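# Place the ringed coaster on the mat matching the other

## Task

Take the coaster circled in the reference image (manual) and set it down on the mat so it matches the coaster already lying there: same face upward, same rotation. Do not disturb that first coaster. The moved coaster must lie fully inside the mat, the mat must hold only these two coasters, and nothing may end up tipped over.

## Robot and tools

Robot: two 6-joint arms with parallel grippers, left_arm and right_arm, mounted on opposite sides of a table. Nominal bases in the scene frame: left_arm at (-0.018, +0.464, +0.039) m, right_arm at (-0.006, -0.471, +0.039) m; left is on the +y side. Arm names do not match image sides. Scene frame: origin roughly between the bases, +z up, table surface at z = +0.020 m.

Frames in results: each arm's end_effector_position (m), end_effector_quat_wxyz, velocities (m/s, rad/s) and wrist camera pose are in that arm's own base frame. Head cameras and the table use the scene frame. end_effector_position is the point between the fingers, 3 to 4 cm short of the tips; fingers point along gripper +x and close along its y. Printed hand poses may be off by a few cm.

Row layout (used by execute_actions and move): one flat list of 14 numbers covering both arms, always all 14 even if one arm is idle. First 7 are left_arm, next 7 are right_arm. Within each arm the order is NOT base-to-tip: shoulder, wrist yaw, wrist pitch, elbow, waist, wrist roll, then gripper opening. The six joint values are absolute target angles in radians (same form as the Joint positions line), not offsets. Stated ranges: shoulder 0.000 to 3.142, wrist yaw -1.571 to 1.571, wrist pitch -1.571 to 1.571, elbow 0.000 to 2.356, waist -3.054 to 3.054, wrist roll -3.142 to 3.142. Real ends may differ by up to 0.028 rad; a target beyond that margin and further out than the current angle is rejected, and "joint sent to its limit" reports clipping. Opening is an absolute command on -1 (closed) to +1 (open); empty fingers touch near -0.78. Closing fully needs about 0.6 s.

Tools:
- execute_actions(actions, cameras): actions is a list of up to 15 actions; each action is a table of up to 15 rows, one row per 1/30 s step; a short table repeats its last row to fill 15 steps. Each joint target is kept within a lead of the measured angle (0.685 rad for waist/shoulder/elbow, 0.872 for wrist joints), and targets that would move the hand over 70 mm are scaled back, so big changes need several steps. Results include step readings.
- move(target, speed, blend, opening_speed, grip_force, blocking, cameras): target is one 14-number row or a list of up to 15 rows (absolute). Joints travel together, so the hand moves on a curve, with no collision avoidance. speed: rad/s of the joint with the longest travel, 0.01 to 8, default 0.5 (one value or one per target). blend: rad, corner rounding for lists, 0 means stop at each. opening_speed: per second on the -1..+1 scale, at least 0.2. grip_force: newtons per pad, 8 to 34, one value or one per arm; persists. blocking=false returns after about 0.5 s while motion continues; a new move replaces it. The result adds a move: line (done, off_target, moving, held, fault; limits=held if steps were withheld).
- wait(seconds 0 to 10, cameras): holds last commands.
- stop(cameras): brakes a running move.
- zoom_image(camera, region [x0, y0, x1, y1] pixels, at most 504 wide and high): cameras cam_head_left, cam_head_right, cam_left_wrist, cam_right_wrist (each 896x504).
- show_instructions(): shows the reference image(s).
- read_manual(section): licence texts only.
- finished_scene(scene 1 or 2): ends the scene irreversibly.

Cameras: cameras=["all"], a list of names, or []; images are returned by default only for an empty actions list. Wrist depth gives a 7x7 grid of distances in mm ahead of each wrist camera; "-" means no value.

Result lines: Joint positions / Joint velocities per arm in the row order above plus finger gap (m; 0.080 open). Joint targets shows what joints are driven toward; resend them to hold still. Tool commands shows the gripper commands; to keep a gripper unchanged resend its current value (0 is a real command). grip_measured uses the opening scale; to grip, command about 0.08 below the reading at first contact. Joint torques and External joint torques follow joint order; positive means toward larger angle. Lines like blocked, joint command not followed, TORQUE FAULT, MOTOR HOT, OVER-TEMPERATURE FAULT, OVER-SPEED FAULT signal trouble.

Avoid: dropping or releasing moving objects, fast impacts, pressing hard into the table or fixtures, arms colliding or one gripper clamping the other (can end the scene), objects leaving the table, large one-step jumps (over-speed), and strain on wrist joints (load limits about 3.3 to 3.7 N m; stops arm 10 s). Holding loads or stretched poses heats motors. A loose object may occasionally be nudged by itself; recheck before finishing.

Each tool is called after "Request:" as a command line: name --argument value for each argument, lists and objects as JSON in quotes; but a table of rows of numbers goes row by row, as --pt "numbers of a row", without its own name.

Reference images:

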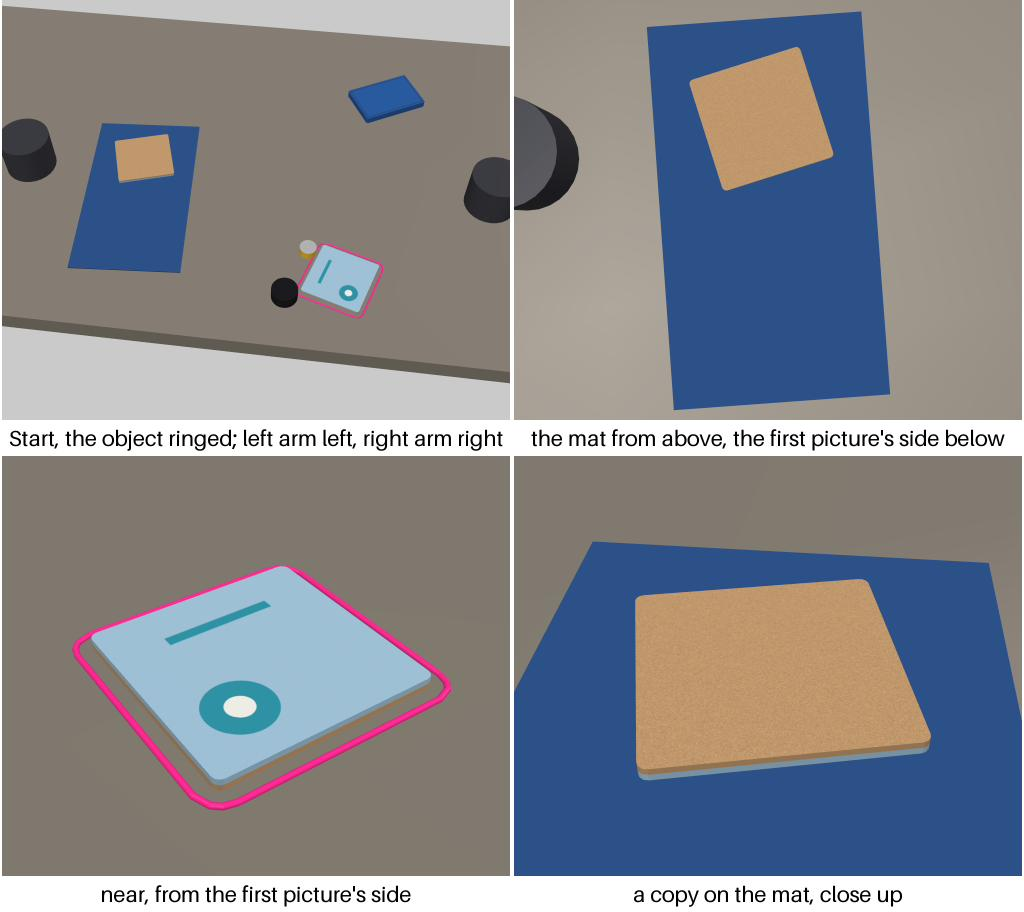

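## Session

Request:
execute_actions --actions '[]'

Scene clock: 0.00 s.
left_arm: end_effector_position=(+0.2912, -0.2115, +0.3057) grip_measured=+1.000 end_effector_quat_wxyz=(+0.838, +0.066, +0.534, -0.092) | right_arm: end_effector_position=(+0.3376, +0.0731, +0.3331) grip_measured=+1.000 end_effector_quat_wxyz=(+0.936, +0.120, -0.029, +0.329)
Joint names: [shoulder, wrist yaw, wrist pitch, elbow, waist, wrist roll]
Joint positions: left_arm=[1.759 -0.209 -1.543 2.117 -0.715 -0.445 0.08] | right_arm=[1.121 -0.738 0.585 0.719 -0.084 0.333 0.08]
Joint velocities: within noise
Joint torques (N m): no reading
External joint torques (N m): no reading
Motor temperatures (°C): left_arm=[29 35 30 32 34 35] | right_arm=[30 33 36 30 26 34]
Heat: left arm: hottest wrist yaw 35 °C (+0.0 °C/min); right arm: hottest wrist pitch 36 °C (+0.0 °C/min).
Wrist depth (mm): cam_left_wrist=[409 406 405 403 404 1303 1290 / 408 404 403 402 399 1296 1283 / 401 399 398 398 396 1296 1290 / 399 398 395 393 395 1283 1277 / 397 395 389 388 390 1283 1258 / - 68 388 386 387 87 76 / - - 383 385 387 83 -] | cam_right_wrist=[- 1577 - 358 374 405 388 / - 1912 2583 - 328 2611 412 / - 1663 2478 441 369 2248 467 / - 1785 2093 - 2639 2503 473 / - 1826 - 2961 2925 98 486 / - 72 2023 2335 - 85 497 / - - 1839 1868 516 81 -]
Joint targets: left_arm=[1.758 -0.210 -1.543 2.117 -0.715 -0.445] | right_arm=[1.119 -0.738 0.586 0.721 -0.084 0.333]
Tool commands: left_gripper/opening=+1.0 right_gripper/opening=+1.0

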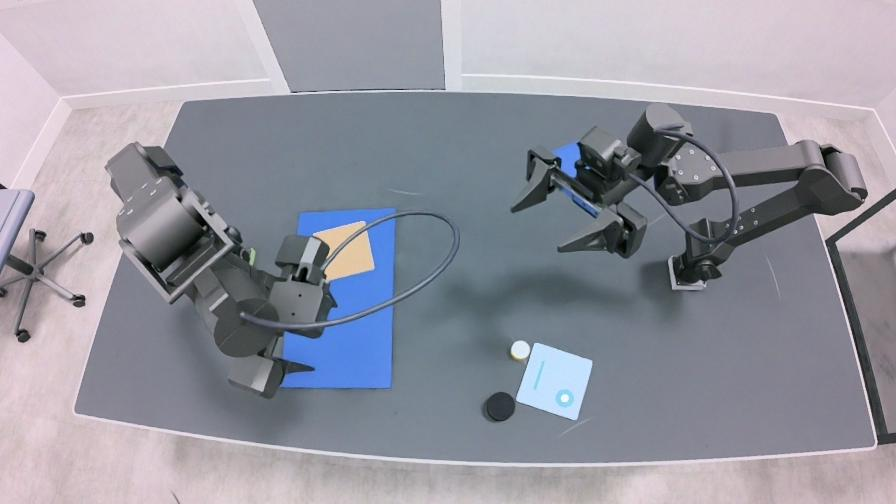

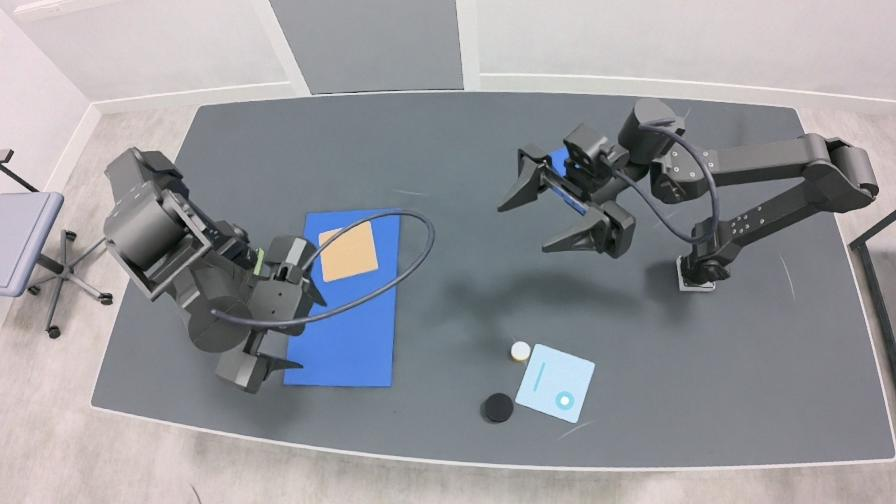

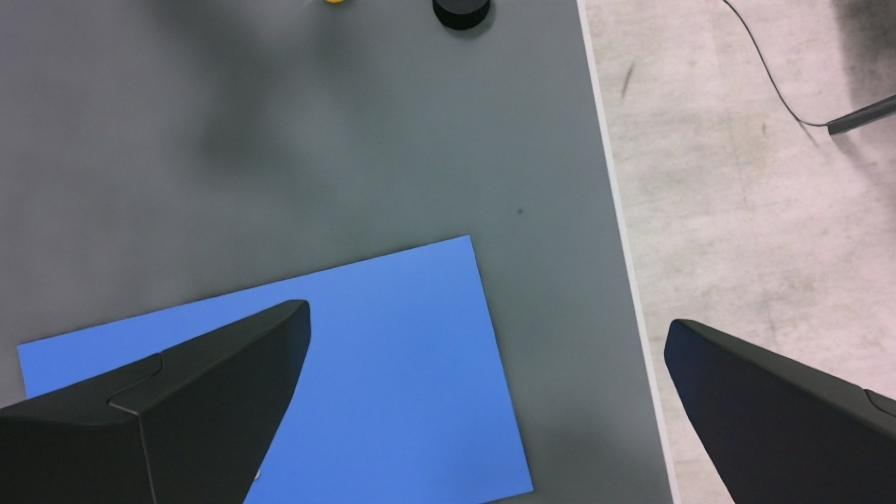

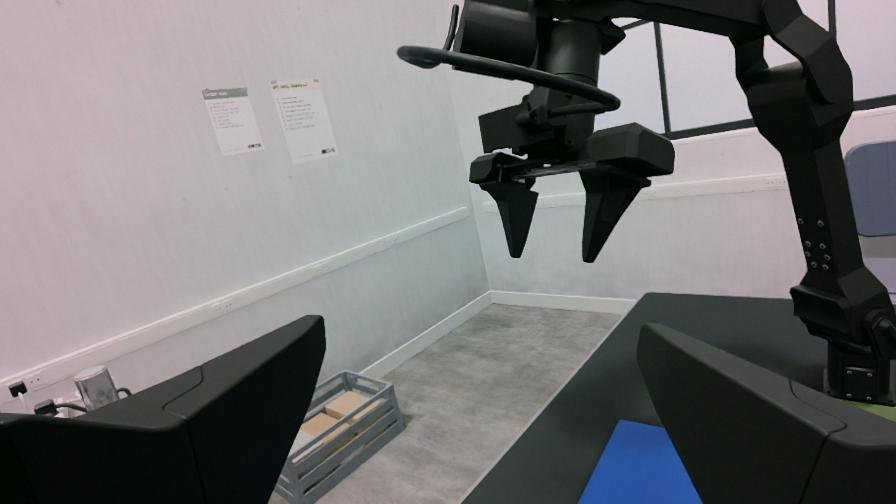

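Request:
move --target '[1.758,-0.21,-1.543,2.117,1.0,-0.445,1,1.677,0,-1.012,1.118,0.515,-0.752,0.33]' --speed 1.2 --cameras '["all"]'

Scene clock: 200.20 s.
left_arm: end_effector_position=(+0.1675, +0.3186, +0.3057) grip_measured=+1.000 end_effector_quat_wxyz=(+0.618, -0.360, +0.399, +0.574) | right_arm: end_effector_position=(+0.2483, +0.1382, +0.0676) grip_measured=+0.333 end_effector_quat_wxyz=(+0.573, -0.416, +0.574, +0.412)
Joint names: [shoulder, wrist yaw, wrist pitch, elbow, waist, wrist roll]
Joint positions: left_arm=[1.759 -0.209 -1.543 2.117 1 -0.445 0.08] | right_arm=[1.667 0.006 -1.007 1.102 0.511 -0.74 0.05]
Joint torques (N m): left_arm=[-8.38 -0.17 0.88 5.02 0.1 0.05] | right_arm=[-4.15 0.12 0.41 8 0.12 -0.2]
External joint torques (N m): left_arm=[-1.57 -0.02 -0.07 -0.35 0.09 0.05] | right_arm=[1.98 0.15 0.09 2.62 0.1 -0.2]
Motor temperatures (°C): left_arm=[40 34 34 36 32 34] | right_arm=[31 33 42 42 26 33]
Heat: left arm: hottest shoulder 40 °C (+1.0 °C/min); right arm: hottest elbow 42 °C (+1.0 °C/min).
Wrist depth (mm): cam_left_wrist=[1283 1316 1364 1323 1336 1336 1296 / 1379 1316 1416 401 404 400 401 / 401 408 399 398 395 398 394 / 398 398 395 396 403 392 391 / 396 396 393 393 391 389 387 / - 68 390 390 389 88 76 / - - 385 385 386 84 -] | cam_right_wrist=[134 133 130 126 123 124 125 / 142 140 138 132 131 129 119 / 152 149 148 140 139 143 141 / 160 158 156 155 153 151 150 / 172 169 163 165 161 161 160 / 182 178 79 177 171 76 170 / - - 80 192 189 68 -]
Joint targets: left_arm=[1.758 -0.210 -1.543 2.117 1.001 -0.445] | right_arm=[1.678 0.009 -1.011 1.118 0.512 -0.745]
move: done
camera_calibration:
cam_left_wrist: T_world_to_cam=[[0.99814, -0.0594093, 0.0136954, -0.143749], [-0.0582664, -0.995661, -0.0725484, 0.375988], [0.017946, 0.0716155, -0.997271, 0.357478], [0, 0, 0, 1]] pos_world=[0.158974, 0.340216, 0.385748]
cam_right_wrist: T_world_to_cam=[[0.954737, -0.297441, 0.00233995, -0.188166], [-0.280402, -0.897367, 0.340746, 0.203519], [-0.0992519, -0.325979, -0.940152, 0.213009], [0, 0, 0, 1]] pos_world=[0.257858, 0.196099, 0.131353]

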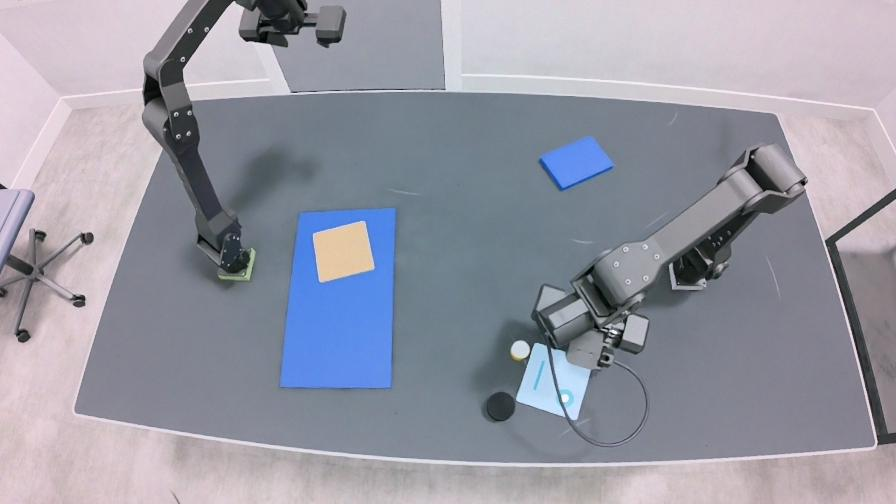

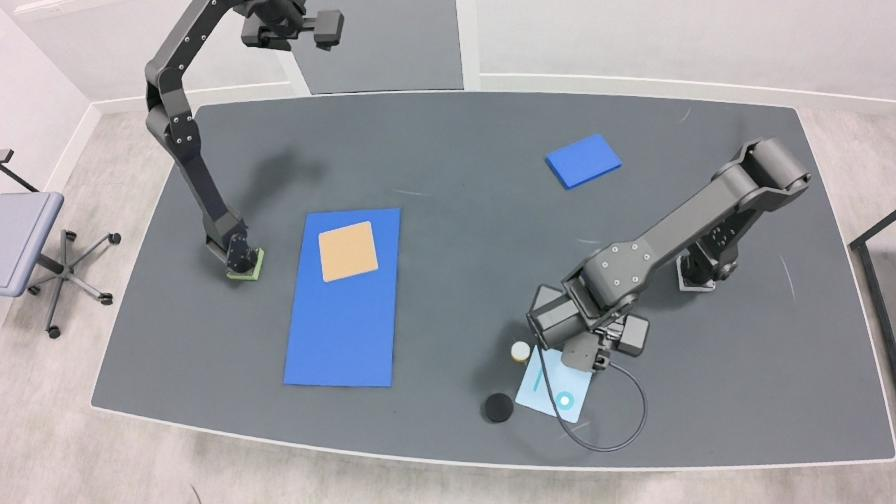

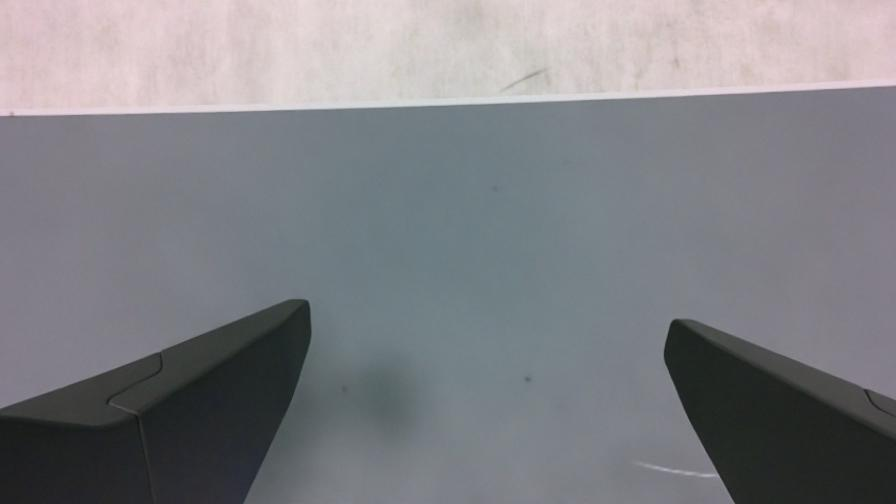

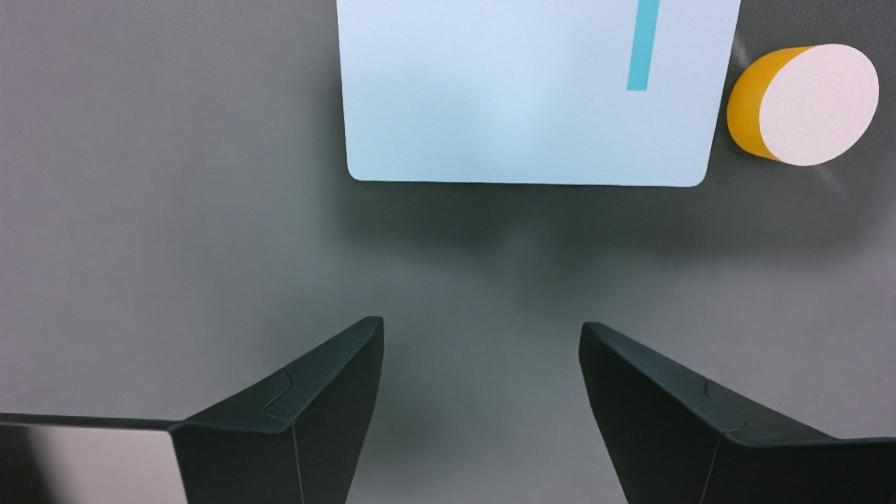

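Request:
move --pt "1.758 -0.21 -1.543 2.117 1.0 -0.445 1 1.694 0 -1.014 1.137 0.482 -0.773 0.33" --pt "1.758 -0.21 -1.543 2.117 1.0 -0.445 1 1.772 0 -0.815 1.016 0.482 -0.773 0.33" --speed '[0.4,0.2]' --cameras '["cam_right_wrist"]'

Request:
move --pt "1.758 -0.21 -1.543 2.117 1.0 -0.445 1 1.881 0 -0.8475 1.1576 0.6477 -0.607 0.33" --pt "1.758 -0.21 -1.543 2.117 1.0 -0.445 1 1.968 0 -0.883 1.280 0.7395 -0.5157 0.33" --pt "1.758 -0.21 -1.543 2.117 1.0 -0.445 1 2.0577 0 -0.9265 1.4132 0.8127 -0.4424 0.33" --speed 0.12 --blend '[0.05,0.05,0]' --cameras '["cam_head_left","cam_head_right","cam_right_wrist"]'

Scene clock: 267.70 s.
left_arm: end_effector_position=(+0.1680, +0.3184, +0.3057) grip_measured=+1.000 end_effector_quat_wxyz=(+0.618, -0.360, +0.399, +0.573) | right_arm: end_effector_position=(+0.2621, +0.1374, +0.0247) grip_measured=+0.333 end_effector_quat_wxyz=(+0.579, -0.417, +0.567, +0.412)
Joint names: [shoulder, wrist yaw, wrist pitch, elbow, waist, wrist roll]
Joint positions: left_arm=[1.759 -0.209 -1.543 2.117 0.998 -0.445 0.08] | right_arm=[1.762 0.004 -0.819 1.027 0.485 -0.767 0.05]
Joint torques (N m): left_arm=[-8.39 -0.17 0.88 5.02 -0.04 0.06] | right_arm=[-4.64 -0.16 0.98 4.71 -0.14 -0.2]
External joint torques (N m): left_arm=[-1.58 -0.02 -0.08 -0.37 -0.04 0.05] | right_arm=[1.91 -0.13 0.6 -0.43 -0.13 -0.21]
Motor temperatures (°C): left_arm=[41 34 34 36 32 34] | right_arm=[32 33 37 40 26 33]
Heat: left arm: hottest shoulder 41 °C (+1.0 °C/min); right arm: hottest elbow 40 °C (-1.0 °C/min).
Wrist depth (mm): cam_left_wrist=[1316 1290 1283 1303 1323 1329 1329 / 408 406 404 398 402 403 399 / 406 410 399 398 398 397 393 / 399 397 393 393 396 394 390 / 396 396 394 392 389 388 389 / - 68 386 388 388 88 76 / - - 385 379 383 83 -] | cam_right_wrist=[94 94 87 87 87 86 87 / 100 99 93 92 91 91 83 / 106 105 98 97 97 97 86 / 112 111 110 109 109 108 107 / 119 118 115 116 114 113 113 / 127 124 79 123 100 76 121 / - - 80 134 132 68 -]
Joint targets: left_arm=[1.758 -0.210 -1.543 2.117 0.998 -0.445] | right_arm=[1.773 -0.001 -0.815 1.016 0.484 -0.772]
move: done
camera_calibration:
cam_right_wrist: T_world_to_cam=[[0.955092, -0.295969, 0.0141929, -0.202089], [-0.284109, -0.90111, 0.327542, 0.223035], [-0.0841531, -0.316865, -0.94473, 0.168654], [0, 0, 0, 1]] pos_world=[0.270573, 0.194608, 0.0891477]
Images, in order (width x height): cam_right_wrist 896x504.

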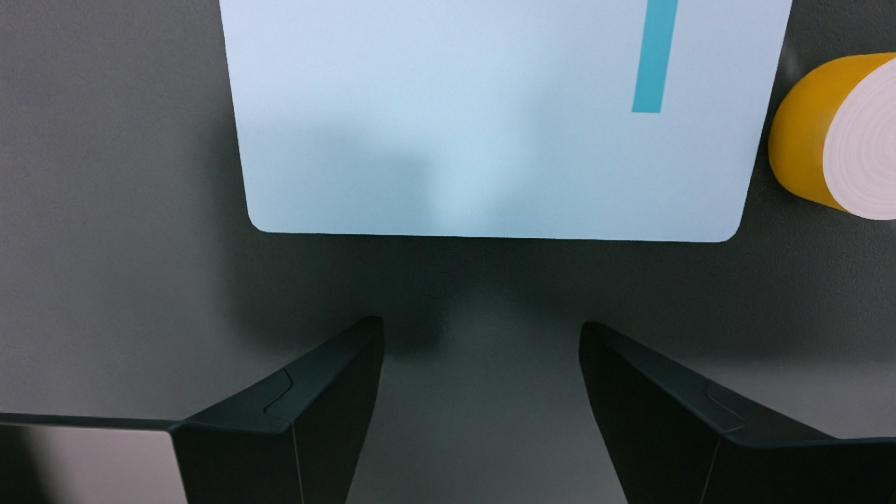

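Scene clock: 271.57 s.
left_arm: end_effector_position=(+0.1680, +0.3184, +0.3057) grip_measured=+1.000 end_effector_quat_wxyz=(+0.618, -0.360, +0.399, +0.573) | right_arm: end_effector_position=(+0.2613, +0.2672, +0.0235) grip_measured=+0.333 end_effector_quat_wxyz=(+0.578, -0.414, +0.571, +0.411)
Joint names: [shoulder, wrist yaw, wrist pitch, elbow, waist, wrist roll]
Joint positions: left_arm=[1.759 -0.209 -1.543 2.117 0.998 -0.445 0.08] | right_arm=[2.038 0.007 -0.925 1.402 0.799 -0.447 0.05]
Joint torques (N m): left_arm=[-8.39 -0.17 0.88 5.02 0.12 0.05] | right_arm=[-5.63 -0.18 0.6 7.51 0.93 0.17]
External joint torques (N m): left_arm=[-1.53 -0.01 -0.05 -0.36 0.08 0.05] | right_arm=[3.02 -0.15 0.25 2.25 0.91 0.17]
Heat: left arm: hottest shoulder 41 °C (+1.0 °C/min); right arm: hottest elbow 40 °C (+0.0 °C/min).
Wrist depth (mm): cam_left_wrist=[1329 1343 1323 1303 1343 1283 1290 / 1309 405 403 403 401 402 398 / 406 405 401 399 396 399 395 / 398 399 396 395 392 392 391 / 398 398 389 392 392 391 387 / - 68 389 389 391 88 76 / - - 386 387 384 83 -] | cam_right_wrist=[91 91 84 83 84 82 82 / 96 96 90 88 88 87 91 / - 101 94 93 94 92 96 / 108 108 100 99 98 97 103 / 116 115 104 113 103 104 110 / 124 121 79 120 100 76 117 / - - 80 131 129 68 -]
Joint targets: left_arm=[1.758 -0.210 -1.543 2.117 1.000 -0.445] | right_arm=[2.058 0.001 -0.926 1.413 0.808 -0.443]
move: done
camera_calibration:
cam_right_wrist: T_world_to_cam=[[0.953311, -0.301829, 0.00983294, -0.160758], [-0.287895, -0.898508, 0.33136, 0.34033], [-0.0911791, -0.31872, -0.943453, 0.210971], [0, 0, 0, 1]] pos_world=[0.270468, 0.324508, 0.0878497]
Images, in order (width x height): cam_head_left 896x504, cam_head_right 896x504, cam_right_wrist 896x504.

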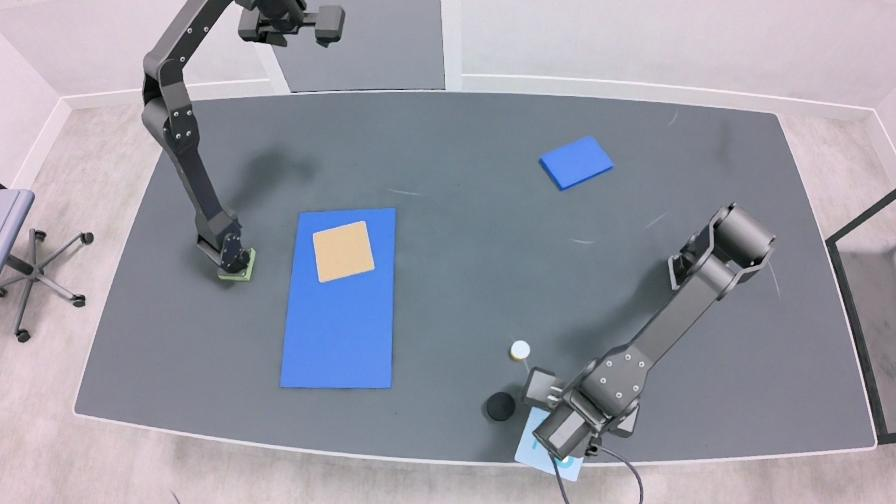

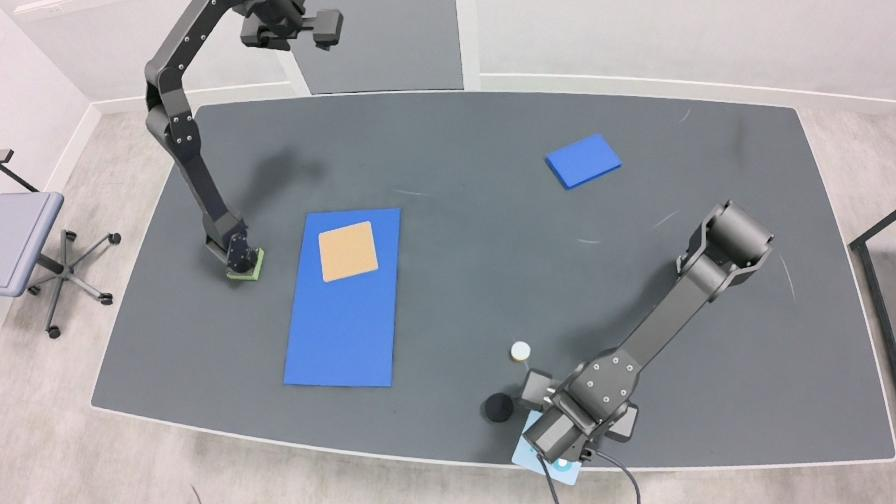

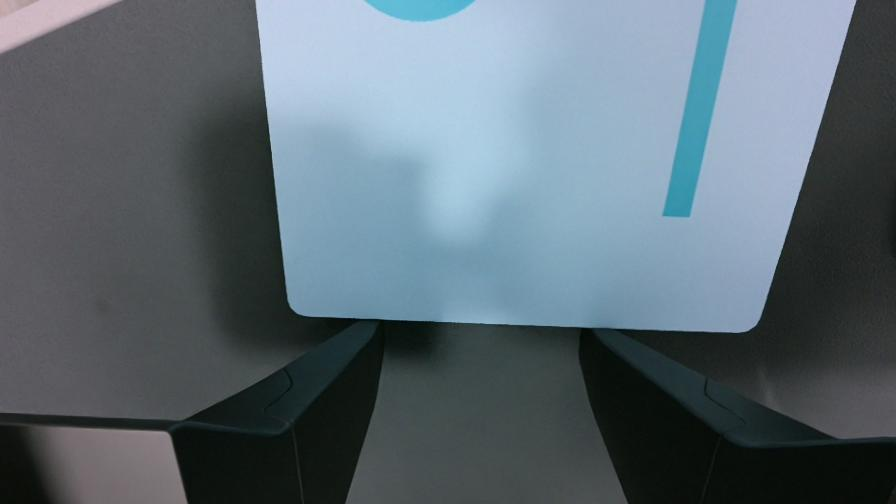

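Request:
move --pt "1.758 -0.21 -1.543 2.117 1.0 -0.445 1 2.114 0 -0.958 1.501 0.8519 -0.403 0.33" --pt "1.758 -0.21 -1.543 2.117 1.0 -0.445 1 2.03 0 -0.9265 1.4132 0.800 -0.4424 0.33" --pt "1.758 -0.21 -1.543 2.117 1.0 -0.445 1 1.9736 0 -1.384 1.7867 0.8127 -0.4424 0.33" --pt "1.758 -0.21 -1.543 2.117 1.0 -0.445 1 2.3385 1.5 -0.951 1.7188 1.511 0 0.0" --speed '[0.12,0.3,0.8,0.9]' --cameras '["cam_head_left","cam_head_right","cam_right_wrist"]'

Scene clock: 329.60 s.
left_arm: end_effector_position=(+0.1680, +0.3184, +0.3057) grip_measured=+1.000 end_effector_quat_wxyz=(+0.618, -0.360, +0.399, +0.573) | right_arm: end_effector_position=(+0.1724, +0.4305, +0.1276) grip_measured=+0.004 end_effector_quat_wxyz=(+0.710, -0.703, +0.049, +0.014)
Joint names: [shoulder, wrist yaw, wrist pitch, elbow, waist, wrist roll]
Joint positions: left_arm=[1.759 -0.209 -1.543 2.117 0.998 -0.445 0.08] | right_arm=[2.324 1.481 -0.955 1.73 1.519 -0.014 0.035]
Joint torques (N m): left_arm=[-8.38 -0.17 0.88 5.01 0.12 0.05] | right_arm=[-7.63 0.86 1.05 5.09 0.2 0.31]
External joint torques (N m): left_arm=[-1.53 -0.03 -0.06 -0.38 0.13 0.05] | right_arm=[2.8 0.23 0.7 -0.2 0.19 0.26]
Heat: left arm: hottest shoulder 42 °C (+1.0 °C/min); right arm: hottest elbow 41 °C (+1.0 °C/min).
Wrist depth (mm): cam_left_wrist=[1303 1323 1329 1316 1323 1323 1316 / 404 403 401 401 401 397 399 / 404 403 399 399 397 396 385 / 398 397 399 396 392 396 389 / 392 396 391 393 390 389 388 / - 68 389 387 387 88 76 / - - - 386 383 83 -] | cam_right_wrist=[983 1341 2291 - - - - / 1007 1327 2130 - - - - / 1029 1420 1897 2728 - - - / 1016 1292 378 714 - - - / 1016 201 275 883 - - - / 180 190 75 2503 - 71 - / - - - 2058 84 - -]
Joint targets: left_arm=[1.758 -0.210 -1.543 2.117 1.000 -0.445] | right_arm=[2.338 1.490 -0.951 1.719 1.518 -0.008]
move: done
camera_calibration:
cam_right_wrist: T_world_to_cam=[[0.0904464, 0.00604944, 0.995883, -0.137343], [-0.380627, -0.923855, 0.0401805, 0.491062], [0.920295, -0.382694, -0.0812568, 0.0962034], [0, 0, 0, 1]] pos_world=[0.110798, 0.491318, 0.124863]
Images, in order (width x height): cam_head_left 896x504, cam_head_right 896x504, cam_right_wrist 896x504.

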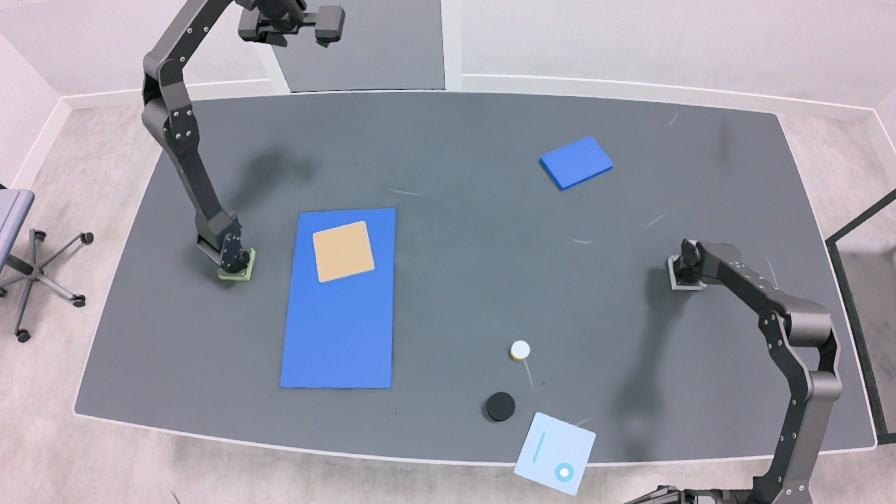

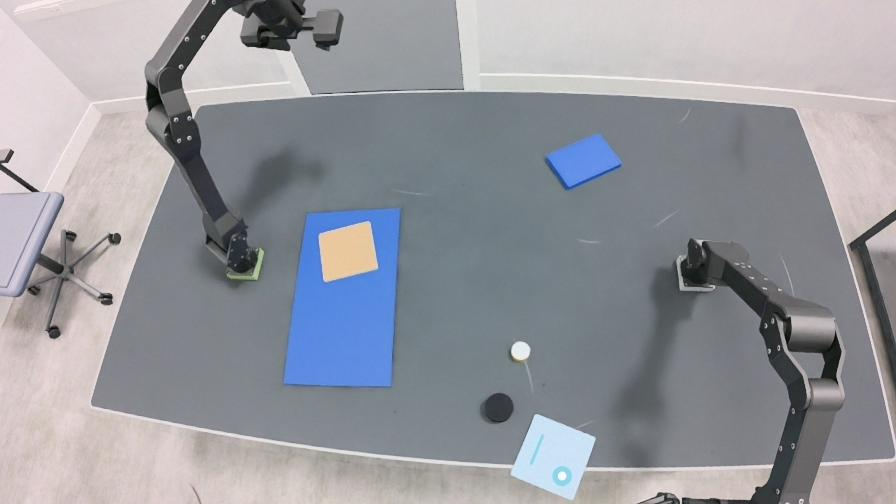

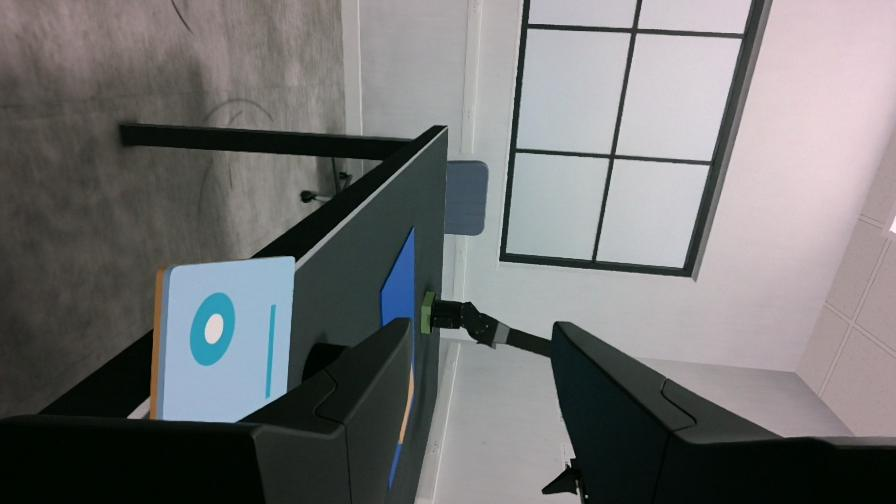

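Request:
move --target '[1.758,-0.21,-1.543,2.117,1.0,-0.445,1,2.66,1.51,-0.581,1.6555,1.511,0.01,0.0]' --speed 0.4 --cameras '["cam_head_left","cam_right_wrist"]'

Scene clock: 340.10 s.
left_arm: end_effector_position=(+0.1680, +0.3184, +0.3057) grip_measured=+1.000 end_effector_quat_wxyz=(+0.618, -0.360, +0.399, +0.573) | right_arm: end_effector_position=(+0.1740, +0.4287, -0.0209) grip_measured=+0.003 end_effector_quat_wxyz=(+0.708, -0.705, +0.044, +0.004)
Joint names: [shoulder, wrist yaw, wrist pitch, elbow, waist, wrist roll]
Joint positions: left_arm=[1.759 -0.209 -1.543 2.117 0.998 -0.445 0.08] | right_arm=[2.649 1.503 -0.586 1.662 1.516 0.004 0.035]
Joint torques (N m): left_arm=[-8.38 -0.17 0.88 5.03 0.13 0.05] | right_arm=[-8.33 0.89 1.02 4.11 -0.26 0.23]
External joint torques (N m): left_arm=[-1.57 -0.03 -0.07 -0.35 0.21 0.05] | right_arm=[2.66 0.24 0.68 -0.18 -0.26 0.18]
Motor temperatures (°C): left_arm=[42 33 34 37 32 34] | right_arm=[37 34 37 40 26 33]
Heat: left arm: hottest shoulder 42 °C (+1.0 °C/min); right arm: hottest elbow 40 °C (-1.0 °C/min).
Wrist depth (mm): cam_left_wrist=[1379 1323 1336 1336 1316 1296 1329 / 1303 407 1296 403 401 398 396 / 403 402 401 398 402 395 397 / 396 400 394 395 389 394 393 / 398 86 395 393 390 388 389 / - 68 389 390 387 88 74 / - - 385 385 385 83 -] | cam_right_wrist=[861 1173 1990 - - - - / 861 1129 1927 2583 - - - / 883 1220 1942 2269 2668 - - / 899 1271 2291 310 2791 - - / 909 1271 2111 222 - - - / 930 1151 75 173 105 82 2698 / - - - 142 84 - -]
Joint targets: left_arm=[1.758 -0.210 -1.543 2.117 1.000 -0.445] | right_arm=[2.661 1.511 -0.581 1.655 1.512 0.010]
move: done
camera_calibration:
cam_right_wrist: T_world_to_cam=[[0.0693775, 0.0114538, 0.997525, 0.0118236], [-0.385763, -0.921839, 0.0374144, 0.496045], [0.919986, -0.387404, -0.0595364, 0.0845956], [0, 0, 0, 1]] pos_world=[0.112709, 0.489911, -0.025317]
Images, in order (width x height): cam_head_left 896x504, cam_right_wrist 896x504.

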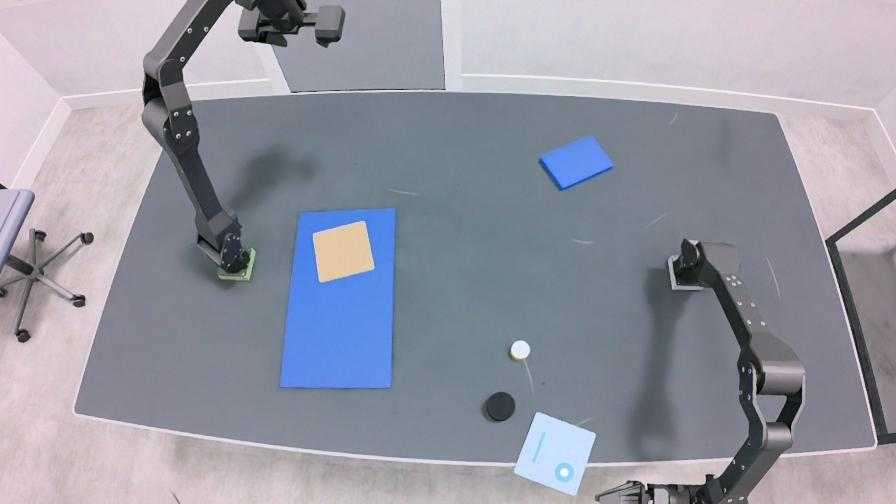

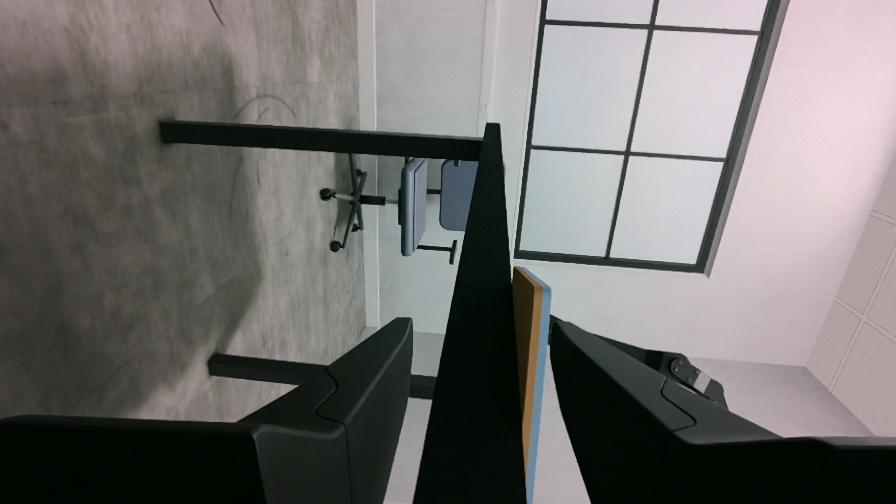

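Request:
move --target '[1.758,-0.21,-1.543,2.117,1.0,-0.445,1,2.648,1.58,-0.586,1.651,1.511,0.01,0.0]' --speed 0.4 --cameras '["cam_right_wrist"]'

Scene clock: 369.83 s.
left_arm: end_effector_position=(+0.1680, +0.3184, +0.3057) grip_measured=+1.000 end_effector_quat_wxyz=(+0.618, -0.360, +0.399, +0.573) | right_arm: end_effector_position=(+0.1743, +0.4284, -0.0119) grip_measured=+0.003 end_effector_quat_wxyz=(+0.707, -0.706, +0.022, -0.017)
Joint names: [shoulder, wrist yaw, wrist pitch, elbow, waist, wrist roll]
Joint positions: left_arm=[1.759 -0.209 -1.543 2.117 0.998 -0.445 0.08] | right_arm=[2.649 1.564 -0.586 1.661 1.516 0.004 0.035]
Joint torques (N m): left_arm=[-8.39 -0.18 0.88 5.02 0.11 0.05] | right_arm=[-9.63 0.89 0.68 3.86 -0.28 0.3]
External joint torques (N m): left_arm=[-1.47 -0.02 -0.08 -0.41 0.08 0.05] | right_arm=[1.31 0.25 0.35 -0.4 -0.28 0.25]
Heat: left arm: hottest shoulder 42 °C (+0.0 °C/min); right arm: hottest shoulder 38 °C (+4.0 °C/min).
Wrist depth (mm): cam_left_wrist=[1323 1343 1316 1323 1323 1296 1316 / 1357 1277 406 403 404 400 394 / 413 401 403 408 397 398 398 / 397 399 - 395 393 398 395 / 395 394 390 394 393 388 387 / - 68 389 393 386 87 76 / - - 387 387 386 83 -] | cam_right_wrist=[927 1320 2130 - - - - / 937 1258 1942 2998 2503 - - / 945 1349 2168 2291 - 3073 - / 956 1356 2312 310 - - - / 987 1412 2187 211 108 - 2823 / 979 1239 74 166 - 71 - / - - - 141 84 - -]
Joint targets: left_arm=[1.758 -0.210 -1.543 2.117 1.000 -0.445] | right_arm=[2.648 1.574 -0.586 1.650 1.512 0.010]
joint sent to its limit (right arm) — the wrist yaw, upper limit.
move: done
camera_calibration:
cam_right_wrist: T_world_to_cam=[[0.00832235, 0.0163327, 0.999832, 0.0114193], [-0.387363, -0.921746, 0.0182814, 0.495424], [0.92189, -0.38745, -0.00134443, 0.085016], [0, 0, 0, 1]] pos_world=[0.113439, 0.489408, -0.0203601]
Images, in order (width x height): cam_right_wrist 896x504.

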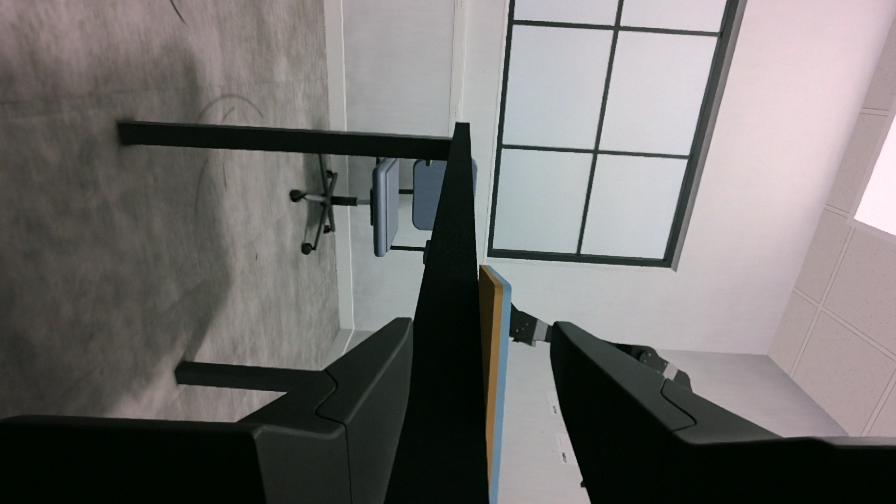

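Request:
move --target '[1.758,-0.21,-1.543,2.117,1.0,-0.445,1,2.619,1.574,-0.588,1.624,1.380,0.01,0.0]' --speed 0.12 --cameras '["cam_head_left","cam_right_wrist"]'

Scene clock: 379.83 s.
left_arm: end_effector_position=(+0.1680, +0.3184, +0.3057) grip_measured=+1.000 end_effector_quat_wxyz=(+0.618, -0.360, +0.399, +0.573) | right_arm: end_effector_position=(+0.2318, +0.3948, -0.0116) grip_measured=+0.003 end_effector_quat_wxyz=(+0.700, -0.707, +0.072, -0.067)
Joint names: [shoulder, wrist yaw, wrist pitch, elbow, waist, wrist roll]
Joint positions: left_arm=[1.759 -0.209 -1.543 2.117 0.998 -0.445 0.08] | right_arm=[2.637 1.564 -0.586 1.635 1.375 0.006 0.035]
Joint torques (N m): left_arm=[-8.39 -0.18 0.88 5.01 0.12 0.05] | right_arm=[-11.38 0.87 0.52 3.92 -0.24 0.23]
External joint torques (N m): left_arm=[-1.54 -0.03 -0.05 -0.36 0.09 0.05] | right_arm=[-0.55 0.24 0.2 -0.28 -0.24 0.18]
Heat: left arm: hottest shoulder 42 °C (+0.0 °C/min); right arm: hottest shoulder 39 °C (+5.0 °C/min).
Wrist depth (mm): cam_left_wrist=[1343 1343 1309 1350 1323 1323 1283 / 1323 1271 1316 404 408 399 398 / 399 403 398 401 396 396 394 / 398 401 398 389 393 395 389 / 388 394 389 392 391 388 392 / - 68 394 393 387 88 76 / - - 388 387 385 83 -] | cam_right_wrist=[930 1145 1927 - - 2404 - / 927 1334 2075 2058 - - - / 956 1356 2228 251 - - - / 975 1387 2503 182 - 3916 - / 983 1320 1958 143 104 766 - / 995 1258 74 118 - 82 - / - - - 99 84 - -]
Joint targets: left_arm=[1.758 -0.210 -1.543 2.117 1.000 -0.445] | right_arm=[2.619 1.573 -0.588 1.624 1.373 0.010]
move: done
camera_calibration:
cam_right_wrist: T_world_to_cam=[[0.0129547, 0.027063, 0.99955, 0.00586459], [-0.513157, -0.857775, 0.0298752, 0.490911], [0.858197, -0.513313, 0.00277534, 0.0834573], [0, 0, 0, 1]] pos_world=[0.180215, 0.463772, -0.0207596]
Images, in order (width x height): cam_head_left 896x504, cam_right_wrist 896x504.

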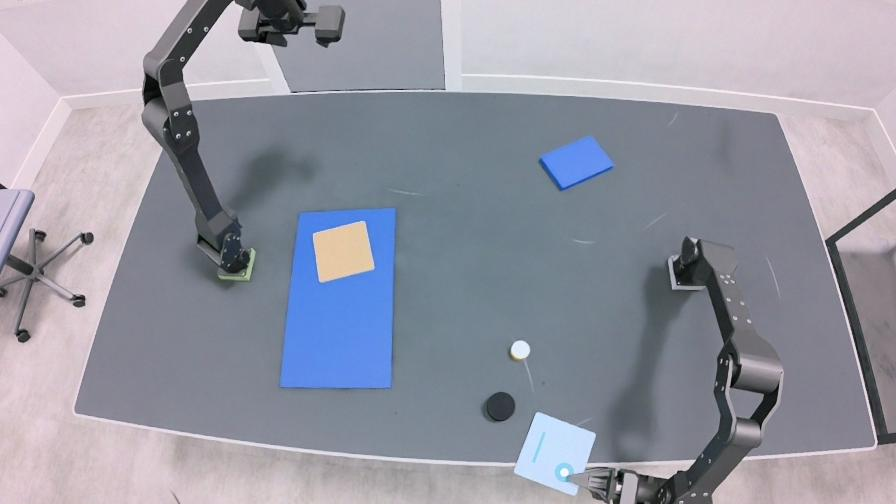

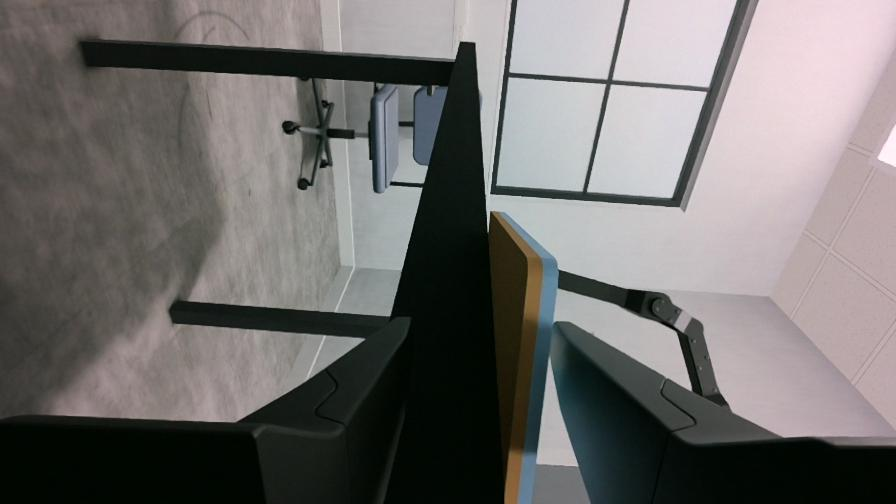

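Request:
move --target '[1.758,-0.21,-1.543,2.117,1.0,-0.445,1,2.588,1.574,-0.618,1.624,1.378,0.01,0.0]' --speed 0.1 --cameras '["cam_right_wrist"]'

Scene clock: 388.90 s.
left_arm: end_effector_position=(+0.1680, +0.3184, +0.3057) grip_measured=+1.000 end_effector_quat_wxyz=(+0.618, -0.360, +0.399, +0.573) | right_arm: end_effector_position=(+0.2315, +0.3965, +0.0011) grip_measured=+0.003 end_effector_quat_wxyz=(+0.701, -0.707, +0.071, -0.066)
Joint names: [shoulder, wrist yaw, wrist pitch, elbow, waist, wrist roll]
Joint positions: left_arm=[1.759 -0.209 -1.543 2.117 0.998 -0.445 0.08] | right_arm=[2.606 1.564 -0.615 1.635 1.376 0.006 0.035]
Joint torques (N m): left_arm=[-8.37 -0.17 0.88 5.02 0.11 0.05] | right_arm=[-11.58 0.91 0.42 3.88 0.37 0.23]
External joint torques (N m): left_arm=[-1.64 -0.03 -0.07 -0.32 0.12 0.05] | right_arm=[-0.94 0.29 0.12 -0.31 0.38 0.18]
Heat: left arm: hottest shoulder 42 °C (+0.0 °C/min); right arm: hottest shoulder 41 °C (+6.0 °C/min).
Wrist depth (mm): cam_left_wrist=[1357 1336 1316 1329 1316 1316 1290 / 408 406 407 1290 403 400 395 / 401 397 399 395 397 395 394 / 402 399 396 398 393 396 392 / 396 78 393 390 393 107 378 / - 68 392 390 387 87 74 / - - 384 387 385 83 -] | cam_right_wrist=[937 1151 1974 - 2668 2639 2478 / 956 1349 2075 930 2857 2291 3735 / 975 1403 2228 261 - - - / 975 1403 2380 176 - - - / 1003 1305 1298 94 107 - - / 999 1278 74 116 - 843 - / - - - 99 84 - -]
Joint targets: left_arm=[1.758 -0.210 -1.543 2.117 1.000 -0.445] | right_arm=[2.588 1.573 -0.618 1.625 1.379 0.010]
move: done
camera_calibration:
cam_right_wrist: T_world_to_cam=[[0.0125756, 0.0255387, 0.999595, -0.00618864], [-0.511794, -0.858639, 0.0283761, 0.491792], [0.859016, -0.511944, 0.00227265, 0.0838846], [0, 0, 0, 1]] pos_world=[0.179716, 0.465374, -0.00795966]
Images, in order (width x height): cam_right_wrist 896x504.

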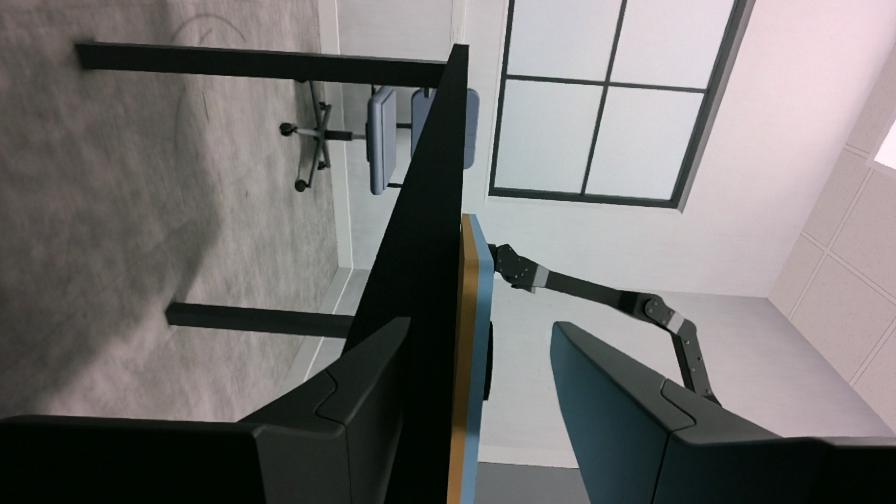

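Request:
move --target '[1.758,-0.21,-1.543,2.117,1.0,-0.445,1,2.588,1.574,-0.618,1.624,1.378,0.01,-0.78]' --opening_speed 0.6 --cameras '["cam_head_left","cam_right_wrist"]'

Scene clock: 402.43 s.
left_arm: end_effector_position=(+0.1680, +0.3184, +0.3057) grip_measured=+1.000 end_effector_quat_wxyz=(+0.618, -0.360, +0.399, +0.573) | right_arm: end_effector_position=(+0.2314, +0.3961, +0.0010) grip_measured=-0.687 end_effector_quat_wxyz=(+0.700, -0.707, +0.071, -0.067)
Joint names: [shoulder, wrist yaw, wrist pitch, elbow, waist, wrist roll]
Joint positions: left_arm=[1.759 -0.209 -1.543 2.117 0.998 -0.445 0.08] | right_arm=[2.606 1.566 -0.615 1.633 1.376 0.006 0.004]
Joint torques (N m): left_arm=[-8.39 -0.18 0.88 5.01 0.12 0.05] | right_arm=[-11.36 0.85 0.47 3.97 0.21 0.18]
External joint torques (N m): left_arm=[-1.62 -0.04 -0.07 -0.34 0.19 0.05] | right_arm=[-0.47 0.21 0.15 -0.36 0.28 0.13]
Motor temperatures (°C): left_arm=[43 33 34 37 31 33] | right_arm=[47 36 36 36 26 33]
Heat: left arm: hottest shoulder 43 °C (+1.0 °C/min); right arm: hottest shoulder 47 °C (+10.1 °C/min).
Wrist depth (mm): cam_left_wrist=[1357 1323 1357 1309 1283 1343 1303 / 406 404 405 404 403 398 398 / 401 401 401 398 401 397 393 / 399 404 395 394 395 392 391 / 392 86 391 392 392 390 - / - 68 388 386 389 88 74 / - - 387 386 385 83 -] | cam_right_wrist=[927 1173 2168 2168 2380 2404 2380 / 945 1387 2007 2503 - - - / 975 1403 2312 258 - - - / 983 1395 2404 176 - - - / 987 1341 1341 139 807 - - / 1024 1472 - - 70 826 2380 / - - - - - - -]
Joint targets: left_arm=[1.758 -0.210 -1.543 2.117 1.000 -0.445] | right_arm=[2.588 1.574 -0.618 1.623 1.378 0.010]
move: done
camera_calibration:
cam_right_wrist: T_world_to_cam=[[0.0113664, 0.0274184, 0.999559, -0.00653593], [-0.511822, -0.858589, 0.0293717, 0.491395], [0.859016, -0.511931, 0.00427427, 0.0837759], [0, 0, 0, 1]] pos_world=[0.179616, 0.464973, -0.00825812]
Images, in order (width x height): cam_head_left 896x504, cam_right_wrist 896x504.

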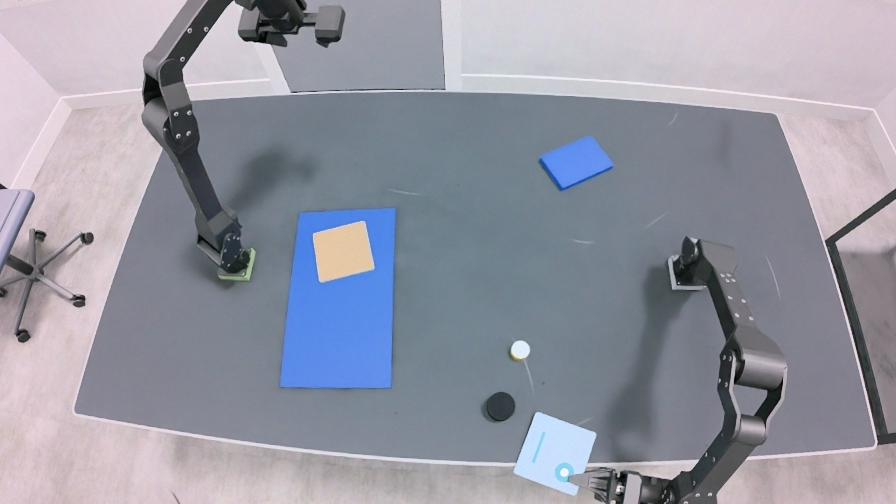

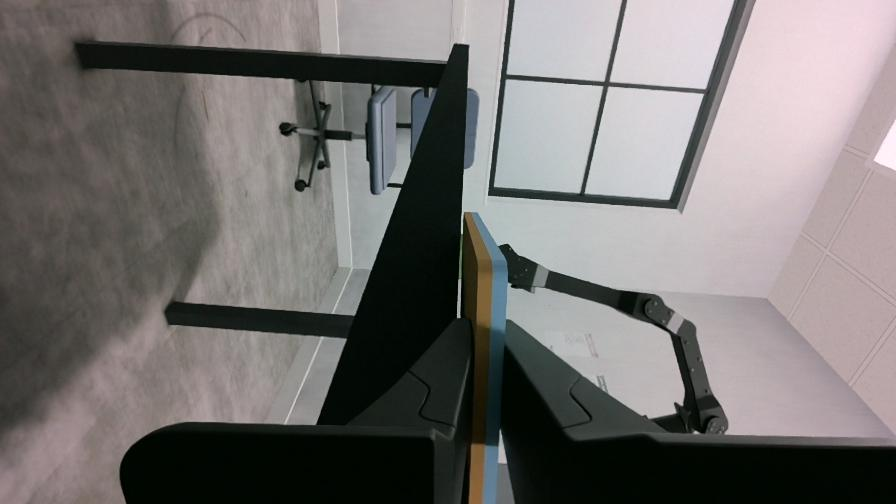

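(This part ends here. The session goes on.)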